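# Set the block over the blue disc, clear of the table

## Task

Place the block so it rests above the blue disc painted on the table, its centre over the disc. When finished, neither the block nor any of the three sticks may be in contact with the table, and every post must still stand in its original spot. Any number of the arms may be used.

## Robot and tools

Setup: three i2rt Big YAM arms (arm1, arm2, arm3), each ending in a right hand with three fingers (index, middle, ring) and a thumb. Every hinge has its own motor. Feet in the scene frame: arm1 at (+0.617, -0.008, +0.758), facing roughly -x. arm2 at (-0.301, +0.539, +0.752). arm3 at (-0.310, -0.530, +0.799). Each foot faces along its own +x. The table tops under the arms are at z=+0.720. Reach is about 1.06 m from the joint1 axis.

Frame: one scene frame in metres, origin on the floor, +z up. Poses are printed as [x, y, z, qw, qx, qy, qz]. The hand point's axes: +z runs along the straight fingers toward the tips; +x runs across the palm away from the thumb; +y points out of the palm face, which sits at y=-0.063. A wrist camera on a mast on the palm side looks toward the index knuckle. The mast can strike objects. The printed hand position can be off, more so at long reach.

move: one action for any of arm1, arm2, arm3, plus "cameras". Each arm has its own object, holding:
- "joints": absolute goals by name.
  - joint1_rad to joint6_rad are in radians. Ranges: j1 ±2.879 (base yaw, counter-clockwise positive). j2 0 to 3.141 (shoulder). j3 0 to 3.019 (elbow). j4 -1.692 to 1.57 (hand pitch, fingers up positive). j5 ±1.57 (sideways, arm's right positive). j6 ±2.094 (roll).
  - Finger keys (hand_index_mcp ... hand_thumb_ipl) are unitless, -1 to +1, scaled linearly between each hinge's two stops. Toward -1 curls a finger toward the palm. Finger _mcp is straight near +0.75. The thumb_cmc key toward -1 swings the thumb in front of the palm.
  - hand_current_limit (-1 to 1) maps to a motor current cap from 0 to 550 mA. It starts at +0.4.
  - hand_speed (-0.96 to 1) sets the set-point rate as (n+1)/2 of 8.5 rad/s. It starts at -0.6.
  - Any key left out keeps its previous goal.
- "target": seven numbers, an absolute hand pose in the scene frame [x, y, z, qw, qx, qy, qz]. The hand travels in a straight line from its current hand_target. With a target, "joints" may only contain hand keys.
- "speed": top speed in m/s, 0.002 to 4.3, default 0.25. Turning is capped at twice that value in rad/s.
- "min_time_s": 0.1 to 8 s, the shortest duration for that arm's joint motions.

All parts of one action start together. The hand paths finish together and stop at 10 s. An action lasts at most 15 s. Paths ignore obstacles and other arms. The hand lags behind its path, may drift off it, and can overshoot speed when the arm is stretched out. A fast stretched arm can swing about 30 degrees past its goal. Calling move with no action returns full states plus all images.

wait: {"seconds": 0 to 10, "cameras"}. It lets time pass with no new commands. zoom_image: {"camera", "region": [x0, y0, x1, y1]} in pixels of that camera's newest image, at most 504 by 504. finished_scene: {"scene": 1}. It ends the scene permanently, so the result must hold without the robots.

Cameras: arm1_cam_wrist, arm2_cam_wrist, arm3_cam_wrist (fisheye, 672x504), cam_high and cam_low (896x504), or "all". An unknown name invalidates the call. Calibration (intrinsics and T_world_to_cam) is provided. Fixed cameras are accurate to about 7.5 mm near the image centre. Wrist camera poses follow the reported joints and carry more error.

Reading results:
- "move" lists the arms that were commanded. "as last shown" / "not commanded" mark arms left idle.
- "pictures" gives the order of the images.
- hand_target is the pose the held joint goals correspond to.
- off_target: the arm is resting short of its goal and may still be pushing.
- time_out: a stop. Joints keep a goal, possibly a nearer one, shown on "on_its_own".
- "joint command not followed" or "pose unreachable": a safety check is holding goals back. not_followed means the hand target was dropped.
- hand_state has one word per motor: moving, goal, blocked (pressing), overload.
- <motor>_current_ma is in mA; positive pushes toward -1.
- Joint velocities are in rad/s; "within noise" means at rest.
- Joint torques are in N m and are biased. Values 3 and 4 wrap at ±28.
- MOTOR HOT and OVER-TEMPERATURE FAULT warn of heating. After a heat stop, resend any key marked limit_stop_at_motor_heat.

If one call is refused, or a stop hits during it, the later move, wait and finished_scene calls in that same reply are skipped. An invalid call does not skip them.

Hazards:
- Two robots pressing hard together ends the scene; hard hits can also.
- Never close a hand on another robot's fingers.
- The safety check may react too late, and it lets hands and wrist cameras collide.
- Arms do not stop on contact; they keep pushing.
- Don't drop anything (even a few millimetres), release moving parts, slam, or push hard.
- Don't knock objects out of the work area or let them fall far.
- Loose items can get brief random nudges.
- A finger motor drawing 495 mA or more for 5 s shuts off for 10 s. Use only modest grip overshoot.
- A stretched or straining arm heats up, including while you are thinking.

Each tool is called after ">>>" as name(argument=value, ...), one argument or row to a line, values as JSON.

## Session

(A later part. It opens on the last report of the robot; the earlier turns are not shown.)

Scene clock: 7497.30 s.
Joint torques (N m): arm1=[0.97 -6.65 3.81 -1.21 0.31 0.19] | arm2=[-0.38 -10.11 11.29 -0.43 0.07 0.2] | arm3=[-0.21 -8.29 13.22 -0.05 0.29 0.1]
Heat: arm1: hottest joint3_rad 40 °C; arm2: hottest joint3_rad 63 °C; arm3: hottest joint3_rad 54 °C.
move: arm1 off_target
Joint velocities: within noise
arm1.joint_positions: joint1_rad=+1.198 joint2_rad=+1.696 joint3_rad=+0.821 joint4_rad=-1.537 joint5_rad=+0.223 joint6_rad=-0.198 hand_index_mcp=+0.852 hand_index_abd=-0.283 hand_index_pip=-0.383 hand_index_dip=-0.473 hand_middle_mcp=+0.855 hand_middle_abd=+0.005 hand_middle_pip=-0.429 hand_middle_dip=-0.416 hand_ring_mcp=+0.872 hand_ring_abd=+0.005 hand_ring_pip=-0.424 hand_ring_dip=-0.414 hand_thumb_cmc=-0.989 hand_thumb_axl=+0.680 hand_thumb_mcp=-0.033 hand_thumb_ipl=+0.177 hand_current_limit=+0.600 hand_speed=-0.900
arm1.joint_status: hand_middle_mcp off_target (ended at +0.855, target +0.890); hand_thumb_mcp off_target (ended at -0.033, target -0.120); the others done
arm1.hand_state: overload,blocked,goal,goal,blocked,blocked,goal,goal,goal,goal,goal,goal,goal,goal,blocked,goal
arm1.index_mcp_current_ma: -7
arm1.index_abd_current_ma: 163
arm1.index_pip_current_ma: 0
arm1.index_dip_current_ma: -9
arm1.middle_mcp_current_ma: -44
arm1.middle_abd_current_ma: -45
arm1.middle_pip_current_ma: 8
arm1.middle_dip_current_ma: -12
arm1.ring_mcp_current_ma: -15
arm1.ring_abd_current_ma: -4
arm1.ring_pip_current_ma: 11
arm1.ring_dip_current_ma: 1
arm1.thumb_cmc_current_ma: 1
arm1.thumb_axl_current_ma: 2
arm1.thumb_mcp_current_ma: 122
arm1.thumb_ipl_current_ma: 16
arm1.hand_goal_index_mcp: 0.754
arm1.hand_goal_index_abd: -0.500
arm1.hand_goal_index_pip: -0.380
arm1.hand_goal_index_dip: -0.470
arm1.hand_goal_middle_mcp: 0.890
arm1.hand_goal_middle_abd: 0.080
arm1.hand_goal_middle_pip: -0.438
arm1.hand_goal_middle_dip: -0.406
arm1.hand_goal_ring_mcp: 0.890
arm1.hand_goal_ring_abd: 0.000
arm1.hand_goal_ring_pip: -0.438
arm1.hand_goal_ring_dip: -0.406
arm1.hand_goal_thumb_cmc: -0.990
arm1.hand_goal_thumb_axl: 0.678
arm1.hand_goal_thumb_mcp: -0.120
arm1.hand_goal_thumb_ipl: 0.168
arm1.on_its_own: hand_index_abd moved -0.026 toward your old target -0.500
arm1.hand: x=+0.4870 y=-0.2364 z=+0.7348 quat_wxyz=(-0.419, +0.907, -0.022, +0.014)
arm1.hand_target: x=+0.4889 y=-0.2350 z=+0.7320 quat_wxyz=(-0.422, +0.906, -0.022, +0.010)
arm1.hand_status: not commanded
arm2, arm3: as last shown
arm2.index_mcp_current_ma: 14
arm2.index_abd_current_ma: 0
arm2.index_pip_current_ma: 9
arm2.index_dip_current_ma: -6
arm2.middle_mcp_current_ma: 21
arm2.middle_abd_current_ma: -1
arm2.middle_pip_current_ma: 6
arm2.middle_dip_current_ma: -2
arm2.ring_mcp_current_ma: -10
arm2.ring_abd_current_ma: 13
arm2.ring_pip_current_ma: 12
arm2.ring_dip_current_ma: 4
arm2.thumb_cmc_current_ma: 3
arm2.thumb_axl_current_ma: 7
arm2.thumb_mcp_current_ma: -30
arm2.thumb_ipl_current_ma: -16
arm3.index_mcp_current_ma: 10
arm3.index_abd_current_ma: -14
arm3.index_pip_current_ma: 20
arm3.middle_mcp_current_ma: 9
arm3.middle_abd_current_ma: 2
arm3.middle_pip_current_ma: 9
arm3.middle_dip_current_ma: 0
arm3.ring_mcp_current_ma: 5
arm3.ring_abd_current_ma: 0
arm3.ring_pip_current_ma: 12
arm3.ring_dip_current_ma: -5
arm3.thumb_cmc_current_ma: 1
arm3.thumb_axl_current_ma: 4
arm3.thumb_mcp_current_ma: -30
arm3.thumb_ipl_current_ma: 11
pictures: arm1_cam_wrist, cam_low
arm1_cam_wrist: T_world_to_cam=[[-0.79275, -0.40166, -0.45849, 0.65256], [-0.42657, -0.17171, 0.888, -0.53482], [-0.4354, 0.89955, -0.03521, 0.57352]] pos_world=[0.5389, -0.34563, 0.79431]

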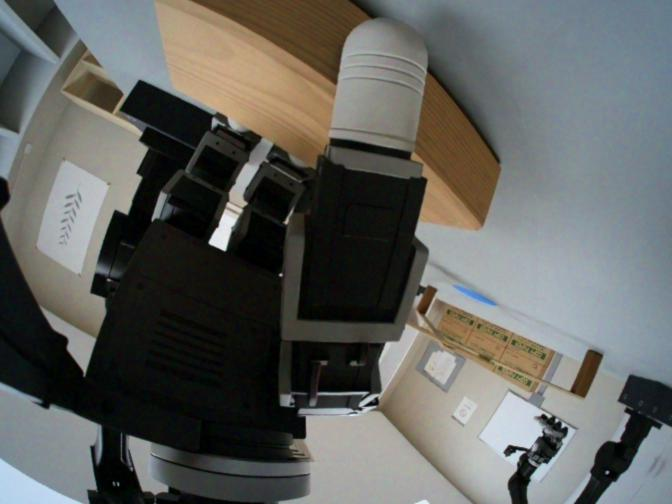

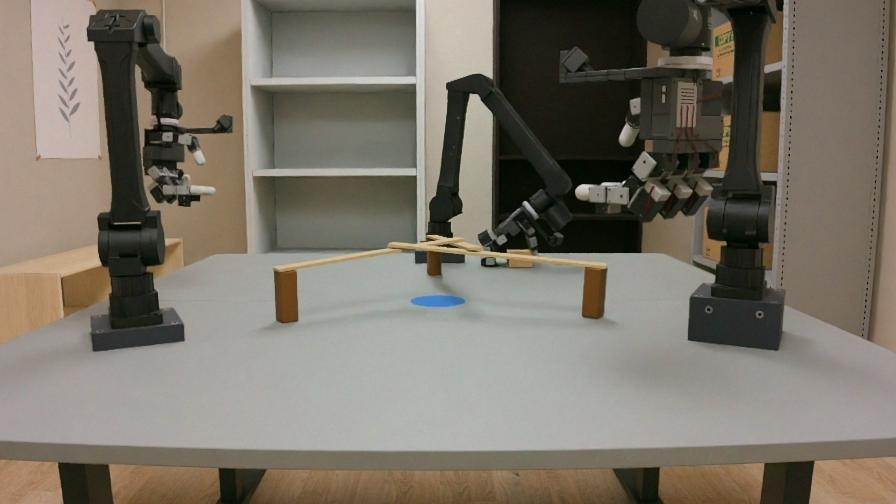

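>>> move(
  arm1={"joints": {"hand_index_pip": -0.43, "hand_index_dip": -0.40, "hand_middle_mcp": 0.753, "hand_middle_pip": -0.528, "hand_middle_dip": -0.26, "hand_ring_mcp": 0.753, "hand_ring_pip": -0.528, "hand_ring_dip": -0.26, "hand_thumb_mcp": -0.2}},
  cameras=["cam_low", "arm1_cam_wrist"],
)

>>> zoom_image(
  camera="arm1_cam_wrist",
  region=[150, 0, 550, 250],
)

>>> zoom_image(
  camera="cam_low",
  region=[460, 180, 600, 290],
)

Scene clock: 7509.87 s.
Joint torques (N m): arm1=[0.97 -6.65 3.9 -1.17 0.21 0.19] | arm2=[-0.32 -10.11 11.26 -0.4 0.06 0.2] | arm3=[-0.26 -8.29 13.22 -0.06 0.28 0.08]
Heat: arm1: hottest joint3_rad 39 °C; arm2: hottest joint3_rad 63 °C; arm3: hottest joint3_rad 54 °C.
move: arm1 off_target
Joint velocities: within noise
arm1.joint_positions: joint1_rad=+1.198 joint2_rad=+1.696 joint3_rad=+0.819 joint4_rad=-1.538 joint5_rad=+0.225 joint6_rad=-0.198 hand_index_mcp=+0.813 hand_index_abd=-0.301 hand_index_pip=-0.434 hand_index_dip=-0.407 hand_middle_mcp=+0.831 hand_middle_abd=+0.005 hand_middle_pip=-0.501 hand_middle_dip=-0.332 hand_ring_mcp=+0.827 hand_ring_abd=+0.007 hand_ring_pip=-0.499 hand_ring_dip=-0.324 hand_thumb_cmc=-0.985 hand_thumb_axl=+0.681 hand_thumb_mcp=-0.037 hand_thumb_ipl=+0.203 hand_current_limit=+0.600 hand_speed=-0.900
arm1.joint_status: hand_middle_mcp off_target (ended at +0.831, target +0.753); hand_middle_pip off_target (ended at -0.501, target -0.528); hand_middle_dip off_target (ended at -0.332, target -0.260); hand_ring_mcp off_target (ended at +0.827, target +0.753); hand_ring_pip off_target (ended at -0.499, target -0.528); hand_ring_dip off_target (ended at -0.324, target -0.260); hand_thumb_mcp off_target (ended at -0.037, target -0.200); the others done
arm1.hand_state: overload,blocked,goal,goal,blocked,blocked,blocked,blocked,blocked,goal,blocked,blocked,goal,goal,blocked,blocked
arm1.index_mcp_current_ma: -3
arm1.index_abd_current_ma: 153
arm1.index_pip_current_ma: -9
arm1.index_dip_current_ma: -13
arm1.middle_mcp_current_ma: 85
arm1.middle_abd_current_ma: -41
arm1.middle_pip_current_ma: 35
arm1.middle_dip_current_ma: -81
arm1.ring_mcp_current_ma: 88
arm1.ring_abd_current_ma: -7
arm1.ring_pip_current_ma: 27
arm1.ring_dip_current_ma: -62
arm1.thumb_cmc_current_ma: 12
arm1.thumb_axl_current_ma: 3
arm1.thumb_mcp_current_ma: 242
arm1.thumb_ipl_current_ma: 52
arm1.hand_goal_index_mcp: 0.754
arm1.hand_goal_index_abd: -0.500
arm1.hand_goal_index_pip: -0.430
arm1.hand_goal_index_dip: -0.400
arm1.hand_goal_middle_mcp: 0.754
arm1.hand_goal_middle_abd: 0.080
arm1.hand_goal_middle_pip: -0.528
arm1.hand_goal_middle_dip: -0.260
arm1.hand_goal_ring_mcp: 0.754
arm1.hand_goal_ring_abd: 0.000
arm1.hand_goal_ring_pip: -0.528
arm1.hand_goal_ring_dip: -0.260
arm1.hand_goal_thumb_cmc: -0.990
arm1.hand_goal_thumb_axl: 0.678
arm1.hand_goal_thumb_mcp: -0.200
arm1.hand_goal_thumb_ipl: 0.168
arm1.hand: x=+0.4869 y=-0.2356 z=+0.7348 quat_wxyz=(-0.420, +0.907, -0.022, +0.014)
arm1.hand_target: x=+0.4890 y=-0.2351 z=+0.7321 quat_wxyz=(-0.422, +0.906, -0.022, +0.010)
arm1.hand_status: not commanded
arm2, arm3: as last shown
arm2.index_mcp_current_ma: 13
arm2.index_pip_current_ma: 12
arm2.index_dip_current_ma: -8
arm2.middle_abd_current_ma: -4
arm2.middle_pip_current_ma: 5
arm2.middle_dip_current_ma: 0
arm2.ring_mcp_current_ma: -2
arm2.ring_abd_current_ma: 15
arm2.ring_pip_current_ma: 17
arm2.ring_dip_current_ma: -3
arm2.thumb_cmc_current_ma: 6
arm2.thumb_axl_current_ma: 8
arm2.thumb_mcp_current_ma: -33
arm2.thumb_ipl_current_ma: -10
arm3.index_mcp_current_ma: 16
arm3.index_abd_current_ma: -16
arm3.index_pip_current_ma: 13
arm3.index_dip_current_ma: 4
arm3.middle_mcp_current_ma: 16
arm3.middle_abd_current_ma: 9
arm3.middle_pip_current_ma: 14
arm3.ring_mcp_current_ma: -2
arm3.ring_abd_current_ma: 2
arm3.ring_pip_current_ma: 25
arm3.ring_dip_current_ma: 15
arm3.thumb_cmc_current_ma: -8
arm3.thumb_axl_current_ma: 12
arm3.thumb_mcp_current_ma: -15
arm3.thumb_ipl_current_ma: -1
pictures: arm1_cam_wrist, cam_low
arm1_cam_wrist: T_world_to_cam=[[-0.79243, -0.4018, -0.45893, 0.65295], [-0.42583, -0.17427, 0.88786, -0.53555], [-0.43672, 0.89899, -0.03301, 0.57161]] pos_world=[0.53899, -0.34484, 0.79402]

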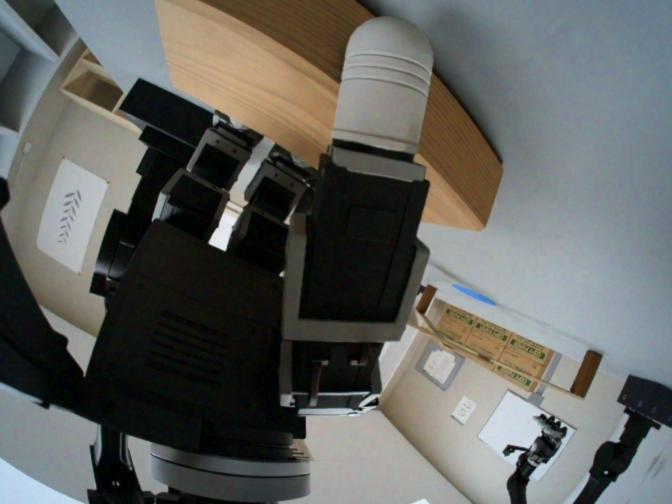

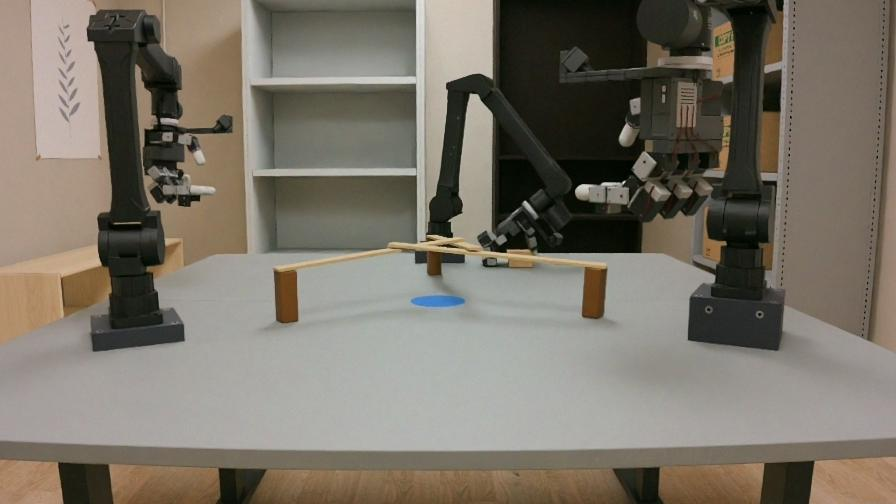

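Scaled by 1.260 from the camera's image (finer frame: 960x720).

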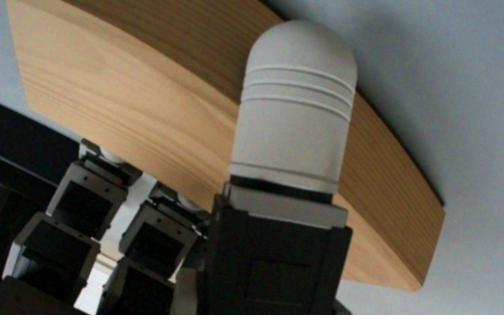

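Scaled by 3.600 from the camera's image (finer frame: 1280x720).

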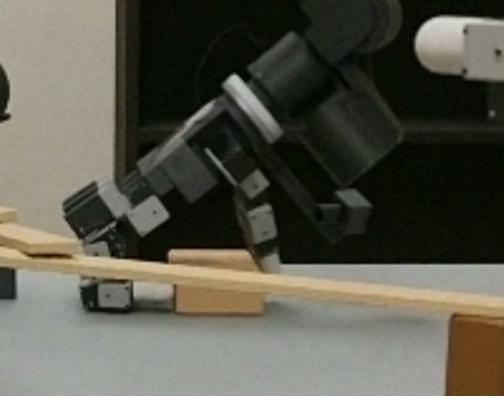

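>>> move(
  arm1={"joints": {"hand_current_limit": 0.7, "hand_index_pip": -0.45, "hand_index_dip": -0.37, "hand_middle_mcp": 0.66, "hand_middle_pip": -0.55, "hand_middle_dip": -0.2, "hand_ring_mcp": 0.66, "hand_ring_pip": -0.55, "hand_ring_dip": -0.2, "hand_thumb_mcp": -0.27, "hand_thumb_ipl": 0.15}},
)

>>> move(
  arm1={"target": [0.489, -0.235, 0.757, -0.4223, 0.9061, -0.0220, 0.0102], "speed": 0.04},
  cameras=["cam_low", "arm1_cam_wrist"],
)

>>> zoom_image(
  camera="cam_low",
  region=[460, 180, 600, 290],
)

Scene clock: 7527.10 s.
Joint torques (N m): arm1=[1.03 -6.65 3.9 -1.02 0.18 0.19] | arm2=[-0.38 -9.93 11.3 -0.42 0.07 0.21] | arm3=[-0.21 -8.18 13.22 -0.1 0.29 0.08]
Heat: arm1: hottest joint3_rad 39 °C; arm2: hottest joint3_rad 63 °C; arm3: hottest joint3_rad 55 °C.
move: arm1 off_target
Joint velocities: within noise
arm1.joint_positions: joint1_rad=+1.198 joint2_rad=+1.696 joint3_rad=+0.819 joint4_rad=-1.542 joint5_rad=+0.225 joint6_rad=-0.198 hand_index_mcp=+0.798 hand_index_abd=-0.307 hand_index_pip=-0.453 hand_index_dip=-0.378 hand_middle_mcp=+0.816 hand_middle_abd=+0.006 hand_middle_pip=-0.523 hand_middle_dip=-0.289 hand_ring_mcp=+0.803 hand_ring_abd=+0.006 hand_ring_pip=-0.517 hand_ring_dip=-0.282 hand_thumb_cmc=-0.975 hand_thumb_axl=+0.684 hand_thumb_mcp=-0.035 hand_thumb_ipl=+0.224 hand_current_limit=+0.700 hand_speed=-0.900
arm1.joint_status: hand_middle_mcp off_target (ended at +0.816, target +0.660); hand_middle_pip off_target (ended at -0.523, target -0.550); hand_middle_dip off_target (ended at -0.289, target -0.200); hand_ring_mcp off_target (ended at +0.803, target +0.660); hand_ring_pip off_target (ended at -0.517, target -0.550); hand_ring_dip off_target (ended at -0.282, target -0.200); hand_thumb_mcp off_target (ended at -0.035, target -0.270); hand_thumb_ipl off_target (ended at +0.224, target +0.150); the others done
arm1.hand_state: overload,blocked,goal,goal,blocked,blocked,blocked,blocked,blocked,goal,blocked,blocked,goal,goal,blocked,blocked
arm1.index_mcp_current_ma: -7
arm1.index_abd_current_ma: 143
arm1.index_pip_current_ma: 0
arm1.index_dip_current_ma: -12
arm1.middle_mcp_current_ma: 183
arm1.middle_abd_current_ma: -45
arm1.middle_pip_current_ma: 27
arm1.middle_dip_current_ma: -105
arm1.ring_mcp_current_ma: 181
arm1.ring_abd_current_ma: -2
arm1.ring_pip_current_ma: 25
arm1.ring_dip_current_ma: -79
arm1.thumb_cmc_current_ma: 26
arm1.thumb_axl_current_ma: 16
arm1.thumb_mcp_current_ma: 358
arm1.thumb_ipl_current_ma: 112
arm1.hand_goal_index_mcp: 0.754
arm1.hand_goal_index_abd: -0.500
arm1.hand_goal_index_pip: -0.450
arm1.hand_goal_index_dip: -0.370
arm1.hand_goal_middle_mcp: 0.660
arm1.hand_goal_middle_abd: 0.080
arm1.hand_goal_middle_pip: -0.550
arm1.hand_goal_middle_dip: -0.200
arm1.hand_goal_ring_mcp: 0.660
arm1.hand_goal_ring_abd: 0.000
arm1.hand_goal_ring_pip: -0.550
arm1.hand_goal_ring_dip: -0.200
arm1.hand_goal_thumb_cmc: -0.990
arm1.hand_goal_thumb_axl: 0.678
arm1.hand_goal_thumb_mcp: -0.270
arm1.hand_goal_thumb_ipl: 0.150
arm1.hand: x=+0.4871 y=-0.2348 z=+0.7353 quat_wxyz=(-0.422, +0.906, -0.021, +0.014)
arm1.hand_target: x=+0.4890 y=-0.2350 z=+0.7321 quat_wxyz=(-0.422, +0.906, -0.022, +0.010)
arm1.hand_status: not commanded
arm2, arm3: as last shown
arm2.index_mcp_current_ma: 9
arm2.index_abd_current_ma: -1
arm2.index_pip_current_ma: 8
arm2.index_dip_current_ma: -4
arm2.middle_abd_current_ma: -3
arm2.middle_pip_current_ma: 2
arm2.middle_dip_current_ma: -1
arm2.ring_mcp_current_ma: -6
arm2.ring_abd_current_ma: 11
arm2.ring_pip_current_ma: 11
arm2.ring_dip_current_ma: 4
arm2.thumb_cmc_current_ma: 2
arm2.thumb_mcp_current_ma: -30
arm2.thumb_ipl_current_ma: -14
arm3.index_mcp_current_ma: 14
arm3.index_abd_current_ma: -10
arm3.index_pip_current_ma: 9
arm3.index_dip_current_ma: 7
arm3.middle_mcp_current_ma: -2
arm3.middle_abd_current_ma: 1
arm3.middle_pip_current_ma: 3
arm3.middle_dip_current_ma: 16
arm3.ring_mcp_current_ma: 2
arm3.ring_abd_current_ma: -9
arm3.ring_pip_current_ma: 22
arm3.ring_dip_current_ma: 18
arm3.thumb_cmc_current_ma: 13
arm3.thumb_axl_current_ma: 33
arm3.thumb_mcp_current_ma: -19
arm3.thumb_ipl_current_ma: 0
pictures: none

Scene clock: 7528.23 s.
Joint torques (N m): arm1=[1.03 -8.23 5.53 -2.4 0.17 0.19] | arm2=[-0.38 -10.11 11.25 -0.42 0.07 0.21] | arm3=[-0.26 -8.18 13.2 -0.08 0.29 0.08]
Heat: arm1: hottest joint3_rad 39 °C; arm2: hottest joint3_rad 63 °C; arm3: hottest joint3_rad 55 °C.
move: arm1 done
Joint velocities: within noise
arm1.joint_positions: joint1_rad=+1.198 joint2_rad=+1.663 joint3_rad=+0.819 joint4_rad=-1.582 joint5_rad=+0.225 joint6_rad=-0.198 hand_index_mcp=+0.794 hand_index_abd=-0.308 hand_index_pip=-0.441 hand_index_dip=-0.359 hand_middle_mcp=+0.788 hand_middle_abd=+0.001 hand_middle_pip=-0.512 hand_middle_dip=-0.195 hand_ring_mcp=+0.742 hand_ring_abd=+0.005 hand_ring_pip=-0.490 hand_ring_dip=-0.177 hand_thumb_cmc=-0.947 hand_thumb_axl=+0.684 hand_thumb_mcp=-0.036 hand_thumb_ipl=+0.234 hand_current_limit=+0.700 hand_speed=-0.900
arm1.joint_status: not commanded
arm1.hand_state: overload,blocked,goal,goal,blocked,blocked,blocked,goal,blocked,goal,blocked,blocked,blocked,goal,blocked,blocked
arm1.index_mcp_current_ma: -7
arm1.index_abd_current_ma: 146
arm1.index_pip_current_ma: 13
arm1.index_dip_current_ma: 2
arm1.middle_mcp_current_ma: 148
arm1.middle_abd_current_ma: -47
arm1.middle_pip_current_ma: 49
arm1.middle_dip_current_ma: 1
arm1.ring_mcp_current_ma: 98
arm1.ring_abd_current_ma: -2
arm1.ring_pip_current_ma: 58
arm1.ring_dip_current_ma: 35
arm1.thumb_cmc_current_ma: 53
arm1.thumb_axl_current_ma: 5
arm1.thumb_mcp_current_ma: 357
arm1.thumb_ipl_current_ma: 130
arm1.hand_goal_index_mcp: 0.754
arm1.hand_goal_index_abd: -0.500
arm1.hand_goal_index_pip: -0.450
arm1.hand_goal_index_dip: -0.370
arm1.hand_goal_middle_mcp: 0.660
arm1.hand_goal_middle_abd: 0.080
arm1.hand_goal_middle_pip: -0.550
arm1.hand_goal_middle_dip: -0.200
arm1.hand_goal_ring_mcp: 0.660
arm1.hand_goal_ring_abd: 0.000
arm1.hand_goal_ring_pip: -0.550
arm1.hand_goal_ring_dip: -0.200
arm1.hand_goal_thumb_cmc: -0.990
arm1.hand_goal_thumb_axl: 0.678
arm1.hand_goal_thumb_mcp: -0.270
arm1.hand_goal_thumb_ipl: 0.150
arm1.on_its_own: hand_middle_mcp moved -0.028 toward your old target +0.660; hand_middle_dip moved +0.094 to your old target -0.200; hand_ring_mcp moved -0.062 toward your old target +0.660
arm1.hand: x=+0.4885 y=-0.2309 z=+0.7482 quat_wxyz=(-0.425, +0.905, -0.021, +0.015)
arm1.hand_target: x=+0.4890 y=-0.2350 z=+0.7567 quat_wxyz=(-0.422, +0.906, -0.022, +0.010)
arm1.hand_status: done (0.010 m and 0.7 deg from the pose sent, 0.022 m and 0.5 deg at the start)
arm2, arm3: as last shown
arm2.index_mcp_current_ma: 11
arm2.index_abd_current_ma: 2
arm2.index_dip_current_ma: -8
arm2.middle_mcp_current_ma: 18
arm2.middle_abd_current_ma: -2
arm2.middle_pip_current_ma: 5
arm2.ring_mcp_current_ma: -3
arm2.ring_pip_current_ma: 17
arm2.ring_dip_current_ma: 6
arm2.thumb_cmc_current_ma: 3
arm2.thumb_mcp_current_ma: -29
arm3.index_mcp_current_ma: 16
arm3.index_abd_current_ma: -4
arm3.index_pip_current_ma: 16
arm3.index_dip_current_ma: -3
arm3.middle_mcp_current_ma: 8
arm3.middle_pip_current_ma: 12
arm3.middle_dip_current_ma: 6
arm3.ring_mcp_current_ma: 5
arm3.ring_abd_current_ma: -13
arm3.ring_pip_current_ma: 19
arm3.ring_dip_current_ma: 11
arm3.thumb_cmc_current_ma: 7
arm3.thumb_axl_current_ma: 26
arm3.thumb_mcp_current_ma: -36
arm3.thumb_ipl_current_ma: -11
pictures: arm1_cam_wrist, cam_low
arm1_cam_wrist: T_world_to_cam=[[-0.79073, -0.39735, -0.46568, 0.66757], [-0.4288, -0.18339, 0.88459, -0.54407], [-0.43689, 0.89916, -0.02537, 0.56288]] pos_world=[0.54049, -0.34064, 0.80643]

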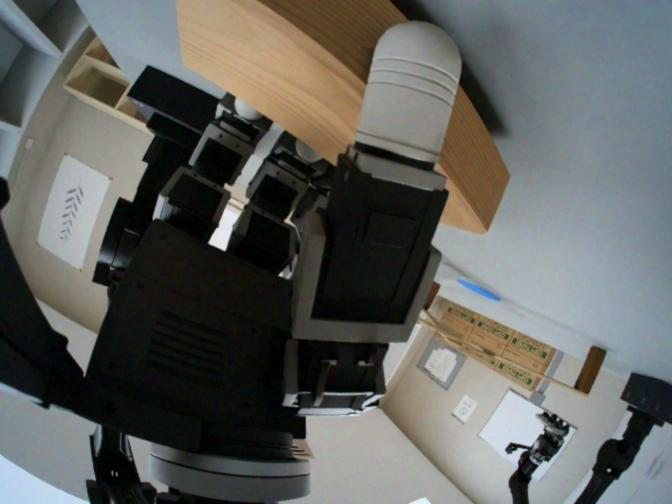

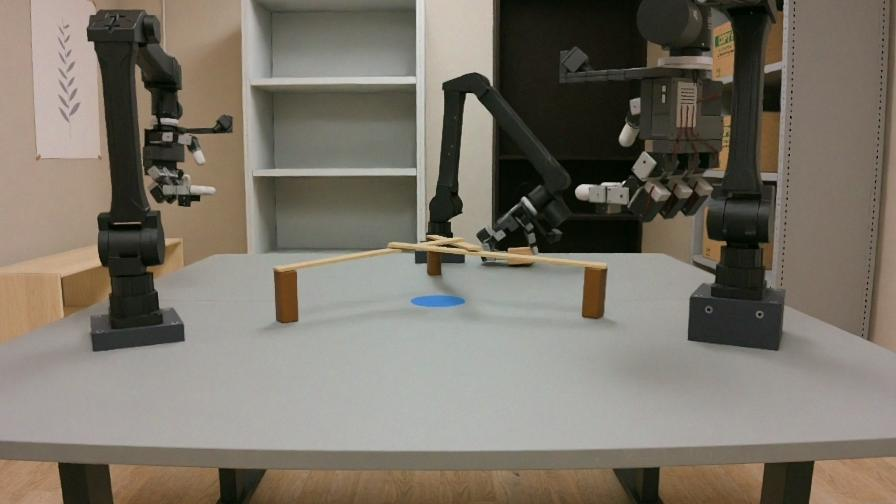

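Scaled by 3.600 from the camera's image (finer frame: 1280x720).

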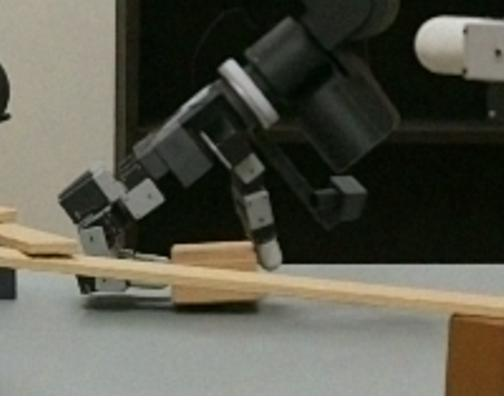

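>>> move(
  arm1={"joints": {"hand_middle_mcp": 0.6, "hand_middle_pip": -0.56, "hand_middle_dip": -0.36, "hand_ring_mcp": 0.6, "hand_ring_pip": -0.56, "hand_ring_dip": -0.36, "hand_index_dip": -0.42}},
  cameras=["cam_low", "arm1_cam_wrist"],
)

>>> zoom_image(
  camera="cam_low",
  region=[460, 180, 600, 290],
)

>>> zoom_image(
  camera="arm1_cam_wrist",
  region=[150, 0, 550, 250],
)

Scene clock: 7545.87 s.
Joint torques (N m): arm1=[1.03 -8.18 5.53 -2.39 0.18 0.19] | arm2=[-0.38 -9.99 11.28 -0.4 0.08 0.2] | arm3=[-0.21 -8.23 13.16 -0.05 0.3 0.08]
Heat: arm1: hottest joint3_rad 38 °C; arm2: hottest joint3_rad 63 °C; arm3: hottest joint3_rad 55 °C.
move: arm1 off_target
Joint velocities: within noise
arm1.joint_positions: joint1_rad=+1.198 joint2_rad=+1.663 joint3_rad=+0.819 joint4_rad=-1.582 joint5_rad=+0.225 joint6_rad=-0.198 hand_index_mcp=+0.800 hand_index_abd=-0.308 hand_index_pip=-0.437 hand_index_dip=-0.386 hand_middle_mcp=+0.780 hand_middle_abd=-0.001 hand_middle_pip=-0.491 hand_middle_dip=-0.286 hand_ring_mcp=+0.730 hand_ring_abd=+0.005 hand_ring_pip=-0.483 hand_ring_dip=-0.293 hand_thumb_cmc=-0.927 hand_thumb_axl=+0.685 hand_thumb_mcp=-0.035 hand_thumb_ipl=+0.238 hand_current_limit=+0.700 hand_speed=-0.900
arm1.joint_status: hand_index_dip off_target (ended at -0.386, target -0.420); hand_middle_mcp off_target (ended at +0.780, target +0.600); hand_middle_pip off_target (ended at -0.491, target -0.560); hand_middle_dip off_target (ended at -0.286, target -0.360); hand_ring_mcp off_target (ended at +0.730, target +0.600); hand_ring_pip off_target (ended at -0.483, target -0.560); hand_ring_dip off_target (ended at -0.293, target -0.360)
arm1.hand_state: overload,blocked,goal,blocked,blocked,blocked,blocked,blocked,blocked,goal,blocked,blocked,blocked,goal,blocked,blocked
arm1.index_mcp_current_ma: -2
arm1.index_abd_current_ma: 145
arm1.index_pip_current_ma: 12
arm1.index_dip_current_ma: 30
arm1.middle_mcp_current_ma: 215
arm1.middle_abd_current_ma: -49
arm1.middle_pip_current_ma: 78
arm1.middle_dip_current_ma: 86
arm1.ring_mcp_current_ma: 160
arm1.ring_abd_current_ma: -5
arm1.ring_pip_current_ma: 88
arm1.ring_dip_current_ma: 86
arm1.thumb_cmc_current_ma: 81
arm1.thumb_axl_current_ma: 11
arm1.thumb_mcp_current_ma: 365
arm1.thumb_ipl_current_ma: 135
arm1.hand_goal_index_mcp: 0.754
arm1.hand_goal_index_abd: -0.500
arm1.hand_goal_index_pip: -0.450
arm1.hand_goal_index_dip: -0.420
arm1.hand_goal_middle_mcp: 0.600
arm1.hand_goal_middle_abd: 0.080
arm1.hand_goal_middle_pip: -0.560
arm1.hand_goal_middle_dip: -0.360
arm1.hand_goal_ring_mcp: 0.600
arm1.hand_goal_ring_abd: 0.000
arm1.hand_goal_ring_pip: -0.560
arm1.hand_goal_ring_dip: -0.360
arm1.hand_goal_thumb_cmc: -0.990
arm1.hand_goal_thumb_axl: 0.678
arm1.hand_goal_thumb_mcp: -0.270
arm1.hand_goal_thumb_ipl: 0.150
arm1.hand: x=+0.4885 y=-0.2309 z=+0.7482 quat_wxyz=(-0.425, +0.905, -0.021, +0.015)
arm1.hand_target: x=+0.4890 y=-0.2350 z=+0.7567 quat_wxyz=(-0.422, +0.906, -0.022, +0.010)
arm1.hand_status: not commanded
arm2, arm3: as last shown
arm2.index_mcp_current_ma: 9
arm2.index_abd_current_ma: -1
arm2.index_pip_current_ma: 10
arm2.index_dip_current_ma: -7
arm2.middle_mcp_current_ma: 21
arm2.middle_abd_current_ma: 1
arm2.middle_pip_current_ma: 3
arm2.ring_abd_current_ma: 13
arm2.ring_pip_current_ma: 13
arm2.thumb_cmc_current_ma: 2
arm2.thumb_mcp_current_ma: -30
arm2.thumb_ipl_current_ma: -12
arm3.index_mcp_current_ma: 15
arm3.index_abd_current_ma: -1
arm3.index_pip_current_ma: 11
arm3.middle_mcp_current_ma: 1
arm3.middle_abd_current_ma: -13
arm3.middle_pip_current_ma: 7
arm3.middle_dip_current_ma: 4
arm3.ring_mcp_current_ma: 1
arm3.ring_abd_current_ma: -6
arm3.ring_pip_current_ma: 15
arm3.ring_dip_current_ma: 5
arm3.thumb_cmc_current_ma: -3
arm3.thumb_axl_current_ma: 12
arm3.thumb_mcp_current_ma: 0
arm3.thumb_ipl_current_ma: 1
pictures: arm1_cam_wrist, cam_low
arm1_cam_wrist: T_world_to_cam=[[-0.79073, -0.39735, -0.46568, 0.66757], [-0.4288, -0.18339, 0.88459, -0.54407], [-0.43689, 0.89916, -0.02537, 0.56288]] pos_world=[0.54049, -0.34064, 0.80643]

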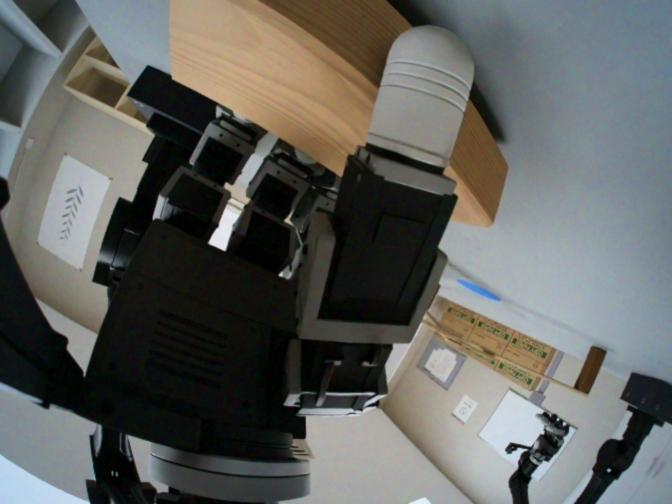

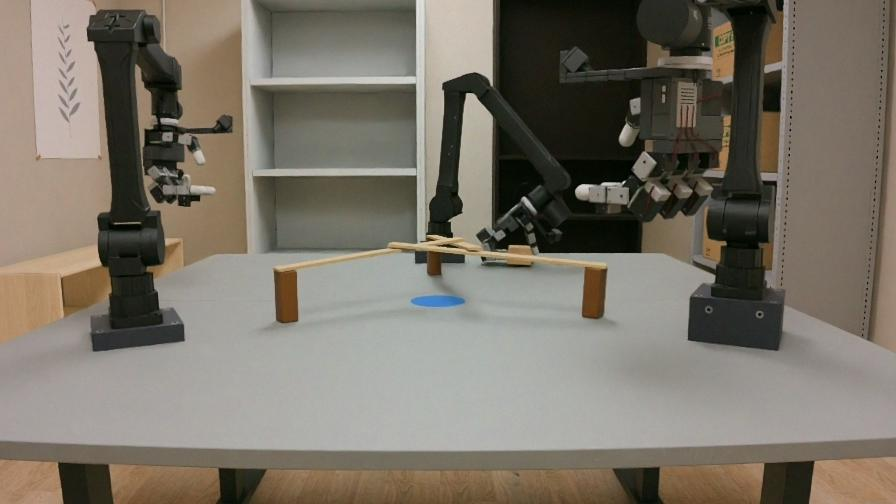

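Scaled by 3.600 from the camera's image (finer frame: 1280x720).

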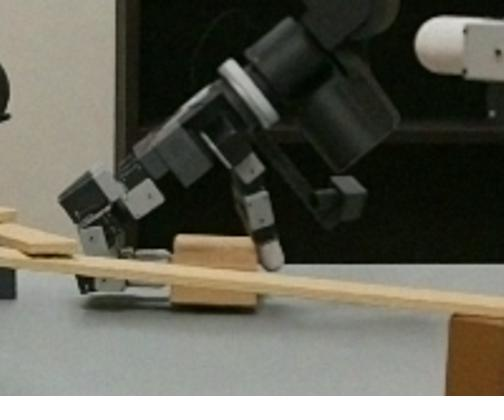

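Scaled by 1.260 from the camera's image (finer frame: 960x720).

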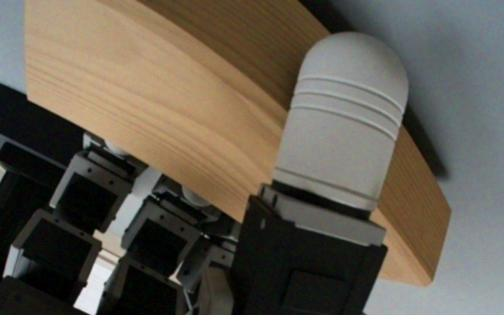

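>>> move(
  arm1={"target": [0.489, -0.235, 0.79, -0.4223, 0.9061, -0.0220, 0.0102], "speed": 0.04},
  cameras=["cam_low", "arm1_cam_wrist"],
)

>>> zoom_image(
  camera="cam_low",
  region=[460, 160, 600, 270],
)

>>> zoom_image(
  camera="arm1_cam_wrist",
  region=[150, 0, 550, 250],
)

Scene clock: 7554.43 s.
Joint torques (N m): arm1=[1.08 -7.65 8.01 -2.41 0.17 0.18] | arm2=[-0.38 -9.93 11.29 -0.39 0.07 0.21] | arm3=[-0.21 -8.35 13.19 -0.08 0.3 0.07]
Heat: arm1: hottest joint3_rad 38 °C; arm2: hottest joint3_rad 63 °C; arm3: hottest joint3_rad 55 °C.
move: arm1 off_target
Joint velocities: within noise
arm1.joint_positions: joint1_rad=+1.198 joint2_rad=+1.588 joint3_rad=+0.823 joint4_rad=-1.677 joint5_rad=+0.225 joint6_rad=-0.198 hand_index_mcp=+0.800 hand_index_abd=-0.308 hand_index_pip=-0.437 hand_index_dip=-0.386 hand_middle_mcp=+0.780 hand_middle_abd=-0.001 hand_middle_pip=-0.491 hand_middle_dip=-0.286 hand_ring_mcp=+0.730 hand_ring_abd=+0.005 hand_ring_pip=-0.483 hand_ring_dip=-0.293 hand_thumb_cmc=-0.926 hand_thumb_axl=+0.685 hand_thumb_mcp=-0.035 hand_thumb_ipl=+0.238 hand_current_limit=+0.700 hand_speed=-0.900
arm1.joint_status: not commanded
arm1.hand_state: overload,blocked,goal,blocked,blocked,blocked,blocked,blocked,blocked,goal,blocked,blocked,blocked,goal,blocked,blocked
arm1.index_mcp_current_ma: -6
arm1.index_abd_current_ma: 140
arm1.index_pip_current_ma: 15
arm1.index_dip_current_ma: 32
arm1.middle_mcp_current_ma: 219
arm1.middle_abd_current_ma: -47
arm1.middle_pip_current_ma: 76
arm1.middle_dip_current_ma: 85
arm1.ring_mcp_current_ma: 162
arm1.ring_abd_current_ma: -8
arm1.ring_pip_current_ma: 79
arm1.ring_dip_current_ma: 85
arm1.thumb_cmc_current_ma: 77
arm1.thumb_axl_current_ma: 10
arm1.thumb_mcp_current_ma: 361
arm1.thumb_ipl_current_ma: 133
arm1.hand_goal_index_mcp: 0.754
arm1.hand_goal_index_abd: -0.500
arm1.hand_goal_index_pip: -0.450
arm1.hand_goal_index_dip: -0.420
arm1.hand_goal_middle_mcp: 0.600
arm1.hand_goal_middle_abd: 0.080
arm1.hand_goal_middle_pip: -0.560
arm1.hand_goal_middle_dip: -0.360
arm1.hand_goal_ring_mcp: 0.600
arm1.hand_goal_ring_abd: 0.000
arm1.hand_goal_ring_pip: -0.560
arm1.hand_goal_ring_dip: -0.360
arm1.hand_goal_thumb_cmc: -0.990
arm1.hand_goal_thumb_axl: 0.678
arm1.hand_goal_thumb_mcp: -0.270
arm1.hand_goal_thumb_ipl: 0.150
arm1.hand: x=+0.4918 y=-0.2216 z=+0.7775 quat_wxyz=(-0.432, +0.902, -0.020, +0.018)
arm1.hand_target: x=+0.4891 y=-0.2346 z=+0.7895 quat_wxyz=(-0.420, +0.907, -0.022, +0.010)
arm1.hand_status: off_target (0.019 m and 1.5 deg from the pose sent, 0.042 m and 0.7 deg at the start; a joint's target at an end of its range on 16 of 40 steps)
arm2.joint_positions: joint1_rad=+1.300 joint2_rad=+1.396 joint3_rad=+1.355 joint4_rad=-1.565 joint5_rad=-0.005 joint6_rad=+1.931 hand_index_mcp=+0.252 hand_index_abd=-0.006 hand_index_pip=-0.181 hand_index_dip=+0.696 hand_middle_mcp=+0.253 hand_middle_abd=-0.005 hand_middle_pip=-0.181 hand_middle_dip=+0.701 hand_ring_mcp=+0.978 hand_ring_abd=+0.005 hand_ring_pip=-0.895 hand_ring_dip=-0.650 hand_thumb_cmc=-0.572 hand_thumb_axl=+0.681 hand_thumb_mcp=+0.109 hand_thumb_ipl=-0.404 hand_current_limit=+0.700 hand_speed=-0.850
arm2.joint_status: not commanded
arm2.hand_state: goal,goal,goal,goal,goal,goal,goal,goal,goal,goal,goal,goal,goal,goal,goal,goal
arm2.index_mcp_current_ma: 13
arm2.index_abd_current_ma: 2
arm2.index_pip_current_ma: 9
arm2.index_dip_current_ma: -8
arm2.middle_mcp_current_ma: 21
arm2.middle_abd_current_ma: 0
arm2.middle_pip_current_ma: 5
arm2.middle_dip_current_ma: -5
arm2.ring_mcp_current_ma: -3
arm2.ring_abd_current_ma: 15
arm2.ring_pip_current_ma: 13
arm2.ring_dip_current_ma: 7
arm2.thumb_cmc_current_ma: 2
arm2.thumb_axl_current_ma: 11
arm2.thumb_mcp_current_ma: -34
arm2.thumb_ipl_current_ma: -17
arm2.hand_goal_index_mcp: 0.246
arm2.hand_goal_index_abd: 0.000
arm2.hand_goal_index_pip: -0.190
arm2.hand_goal_index_dip: 0.696
arm2.hand_goal_middle_mcp: 0.246
arm2.hand_goal_middle_abd: 0.000
arm2.hand_goal_middle_pip: -0.190
arm2.hand_goal_middle_dip: 0.696
arm2.hand_goal_ring_mcp: 0.980
arm2.hand_goal_ring_abd: 0.000
arm2.hand_goal_ring_pip: -0.900
arm2.hand_goal_ring_dip: -0.650
arm2.hand_goal_thumb_cmc: -0.570
arm2.hand_goal_thumb_axl: 0.678
arm2.hand_goal_thumb_mcp: 0.120
arm2.hand_goal_thumb_ipl: -0.400
arm2.hand: x=+0.0502 y=+0.5553 z=+1.0048 quat_wxyz=(+0.006, +0.998, -0.058, -0.018)
arm2.hand_target: x=+0.0571 y=+0.5582 z=+1.0180 quat_wxyz=(+0.001, +0.998, -0.065, -0.002)
arm2.hand_status: not commanded
arm3: as last shown
arm3.index_mcp_current_ma: 17
arm3.index_abd_current_ma: -13
arm3.index_pip_current_ma: 4
arm3.index_dip_current_ma: 16
arm3.middle_mcp_current_ma: 11
arm3.middle_abd_current_ma: -10
arm3.middle_pip_current_ma: 9
arm3.middle_dip_current_ma: 14
arm3.ring_mcp_current_ma: -2
arm3.ring_abd_current_ma: -27
arm3.ring_pip_current_ma: 29
arm3.ring_dip_current_ma: 2
arm3.thumb_cmc_current_ma: 7
arm3.thumb_axl_current_ma: 16
arm3.thumb_mcp_current_ma: -23
arm3.thumb_ipl_current_ma: 8
pictures: arm1_cam_wrist, cam_low
arm1_cam_wrist: T_world_to_cam=[[-0.78809, -0.39028, -0.47601, 0.69578], [-0.43368, -0.19675, 0.87932, -0.56346], [-0.43684, 0.89943, -0.01421, 0.54806]] pos_world=[0.54339, -0.33224, 0.83445]

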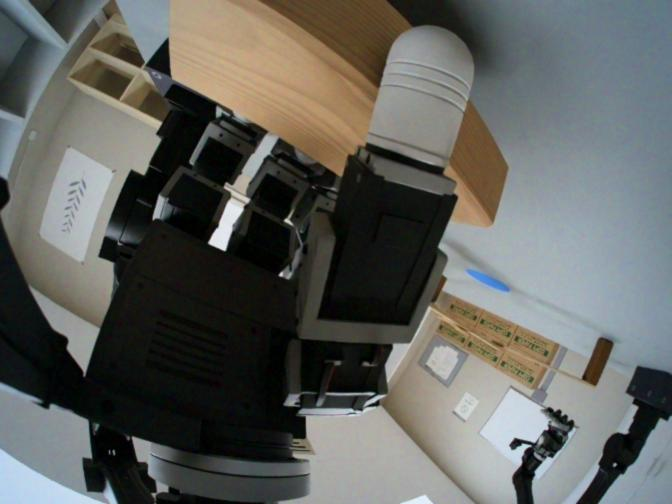

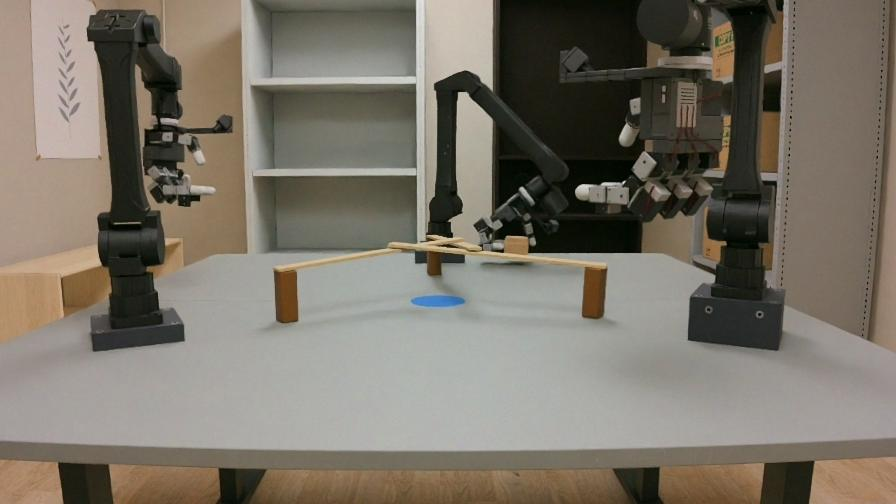

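Scaled by 3.600 from the camera's image (finer frame: 1280x720).

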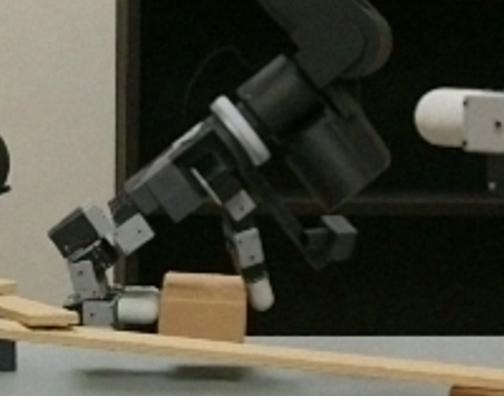

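Scaled by 1.260 from the camera's image (finer frame: 960x720).

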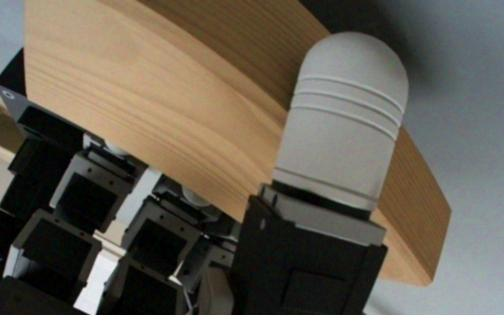

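>>> move(
  arm1={"target": [0.42, -0.30, 0.93, -0.4223, 0.9061, -0.0220, 0.0102], "speed": 0.1},
  cameras=["cam_low", "arm1_cam_wrist", "cam_high"],
)

Scene clock: 7593.90 s.
Joint torques (N m): arm1=[-1.14 -6.59 12.71 -0.96 0.53 -0.03] | arm2=[-0.32 -10.05 11.28 -0.38 0.07 0.21] | arm3=[-0.32 -8.23 13.2 -0.09 0.3 0.08]
Heat: arm1: hottest joint3_rad 40 °C; arm2: hottest joint3_rad 63 °C; arm3: hottest joint3_rad 55 °C.
move: arm1 off_target
Joint velocities: within noise
arm1.joint_positions: joint1_rad=+1.089 joint2_rad=+1.290 joint3_rad=+1.009 joint4_rad=-1.687 joint5_rad=+0.331 joint6_rad=-0.434 hand_index_mcp=+0.802 hand_index_abd=-0.308 hand_index_pip=-0.437 hand_index_dip=-0.388 hand_middle_mcp=+0.780 hand_middle_abd=-0.001 hand_middle_pip=-0.488 hand_middle_dip=-0.290 hand_ring_mcp=+0.730 hand_ring_abd=+0.003 hand_ring_pip=-0.481 hand_ring_dip=-0.296 hand_thumb_cmc=-0.927 hand_thumb_axl=+0.685 hand_thumb_mcp=-0.035 hand_thumb_ipl=+0.237 hand_current_limit=+0.700 hand_speed=-0.900
arm1.joint_status: not commanded
arm1.hand_state: overload,blocked,goal,blocked,blocked,blocked,blocked,blocked,blocked,goal,blocked,blocked,blocked,goal,blocked,blocked
arm1.index_mcp_current_ma: -3
arm1.index_abd_current_ma: 143
arm1.index_pip_current_ma: 11
arm1.index_dip_current_ma: 30
arm1.middle_mcp_current_ma: 222
arm1.middle_abd_current_ma: -49
arm1.middle_pip_current_ma: 77
arm1.middle_dip_current_ma: 76
arm1.ring_mcp_current_ma: 164
arm1.ring_abd_current_ma: -7
arm1.ring_pip_current_ma: 80
arm1.ring_dip_current_ma: 81
arm1.thumb_cmc_current_ma: 76
arm1.thumb_axl_current_ma: 14
arm1.thumb_mcp_current_ma: 356
arm1.thumb_ipl_current_ma: 134
arm1.hand_goal_index_mcp: 0.754
arm1.hand_goal_index_abd: -0.500
arm1.hand_goal_index_pip: -0.450
arm1.hand_goal_index_dip: -0.420
arm1.hand_goal_middle_mcp: 0.600
arm1.hand_goal_middle_abd: 0.080
arm1.hand_goal_middle_pip: -0.560
arm1.hand_goal_middle_dip: -0.360
arm1.hand_goal_ring_mcp: 0.600
arm1.hand_goal_ring_abd: 0.000
arm1.hand_goal_ring_pip: -0.560
arm1.hand_goal_ring_dip: -0.360
arm1.hand_goal_thumb_cmc: -0.990
arm1.hand_goal_thumb_axl: 0.678
arm1.hand_goal_thumb_mcp: -0.270
arm1.hand_goal_thumb_ipl: 0.150
arm1.hand: x=+0.4300 y=-0.2898 z=+0.9061 quat_wxyz=(-0.247, +0.967, +0.021, -0.059)
arm1.hand_target: x=+0.4201 y=-0.2992 z=+0.9289 quat_wxyz=(-0.225, +0.972, +0.016, -0.069)
arm1.hand_status: off_target (0.028 m and 23.3 deg from the pose sent, 0.186 m and 1.5 deg at the start; pose on its path clipped on 29 of 76 steps; a joint's target at an end of its range on 76 of 76 steps)
arm2: as last shown
arm2.index_mcp_current_ma: 10
arm2.index_abd_current_ma: -2
arm2.index_pip_current_ma: 7
arm2.index_dip_current_ma: -6
arm2.middle_mcp_current_ma: 19
arm2.middle_dip_current_ma: 0
arm2.ring_mcp_current_ma: -1
arm2.ring_abd_current_ma: 13
arm2.ring_pip_current_ma: 15
arm2.ring_dip_current_ma: 5
arm2.thumb_cmc_current_ma: 3
arm2.thumb_axl_current_ma: 12
arm2.thumb_mcp_current_ma: -27
arm2.thumb_ipl_current_ma: -14
arm3.joint_positions: joint1_rad=+1.498 joint2_rad=+1.410 joint3_rad=+1.281 joint4_rad=-1.482 joint5_rad=-0.003 joint6_rad=+1.941 hand_index_mcp=+0.256 hand_index_abd=-0.008 hand_index_pip=-0.178 hand_index_dip=+0.697 hand_middle_mcp=+0.256 hand_middle_abd=-0.008 hand_middle_pip=-0.175 hand_middle_dip=+0.695 hand_ring_mcp=+0.255 hand_ring_abd=-0.010 hand_ring_pip=-0.174 hand_ring_dip=+0.702 hand_thumb_cmc=-0.571 hand_thumb_axl=+0.683 hand_thumb_mcp=+0.100 hand_thumb_ipl=-0.346 hand_current_limit=+0.700 hand_speed=-0.850
arm3.joint_status: not commanded
arm3.hand_state: goal,goal,goal,goal,goal,goal,goal,goal,goal,goal,goal,goal,goal,goal,blocked,goal
arm3.index_mcp_current_ma: 20
arm3.index_abd_current_ma: 2
arm3.index_pip_current_ma: 16
arm3.index_dip_current_ma: 13
arm3.middle_mcp_current_ma: 19
arm3.middle_abd_current_ma: 0
arm3.middle_pip_current_ma: 1
arm3.middle_dip_current_ma: 0
arm3.ring_mcp_current_ma: -14
arm3.ring_abd_current_ma: -15
arm3.ring_pip_current_ma: 31
arm3.ring_dip_current_ma: 12
arm3.thumb_cmc_current_ma: 7
arm3.thumb_axl_current_ma: 11
arm3.thumb_mcp_current_ma: -28
arm3.thumb_ipl_current_ma: -7
arm3.hand_goal_index_mcp: 0.246
arm3.hand_goal_index_abd: 0.000
arm3.hand_goal_index_pip: -0.190
arm3.hand_goal_index_dip: 0.696
arm3.hand_goal_middle_mcp: 0.246
arm3.hand_goal_middle_abd: 0.000
arm3.hand_goal_middle_pip: -0.190
arm3.hand_goal_middle_dip: 0.696
arm3.hand_goal_ring_mcp: 0.246
arm3.hand_goal_ring_abd: 0.000
arm3.hand_goal_ring_pip: -0.190
arm3.hand_goal_ring_dip: 0.696
arm3.hand_goal_thumb_cmc: -0.570
arm3.hand_goal_thumb_axl: 0.678
arm3.hand_goal_thumb_mcp: 0.120
arm3.hand_goal_thumb_ipl: -0.344
arm3.hand: x=-0.5544 y=-0.2755 z=+1.0196 quat_wxyz=(+0.019, +0.467, +0.884, -0.006)
arm3.hand_target: x=-0.5612 y=-0.2723 z=+1.0311 quat_wxyz=(+0.007, +0.470, +0.882, -0.005)
arm3.hand_status: not commanded
pictures: arm1_cam_wrist, cam_high, cam_low
arm1_cam_wrist: T_world_to_cam=[[-0.75477, -0.62966, -0.184, 0.33345], [-0.32315, 0.11278, 0.93961, -0.7291], [-0.57088, 0.76864, -0.2886, 0.8526]] pos_world=[0.50281, -0.36315, 0.99247]

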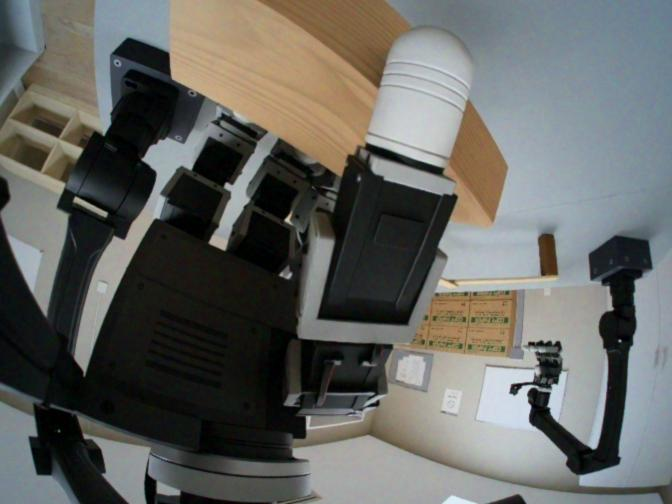

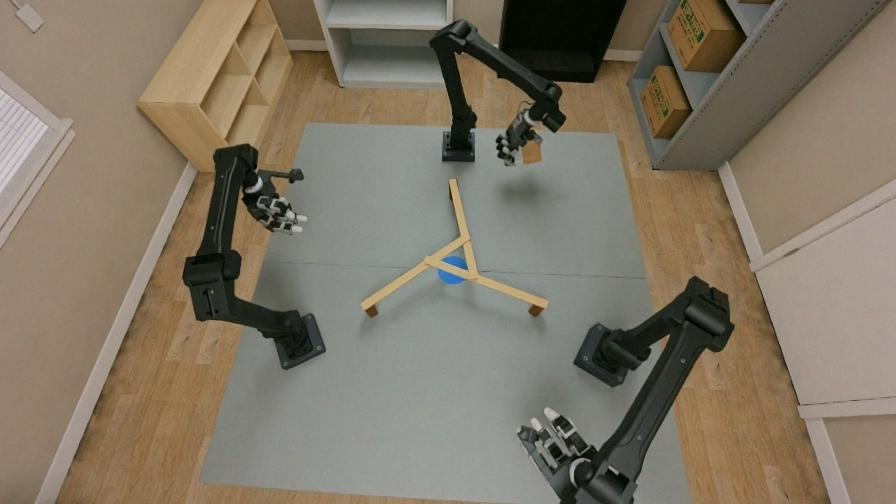

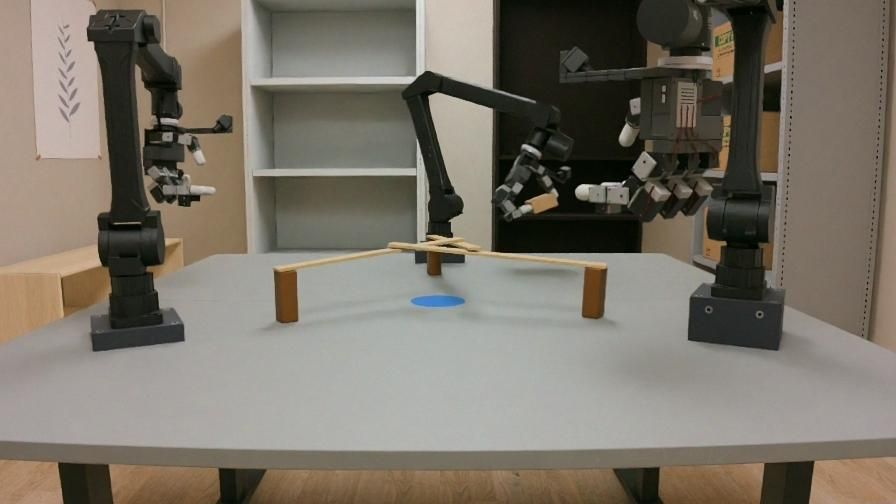

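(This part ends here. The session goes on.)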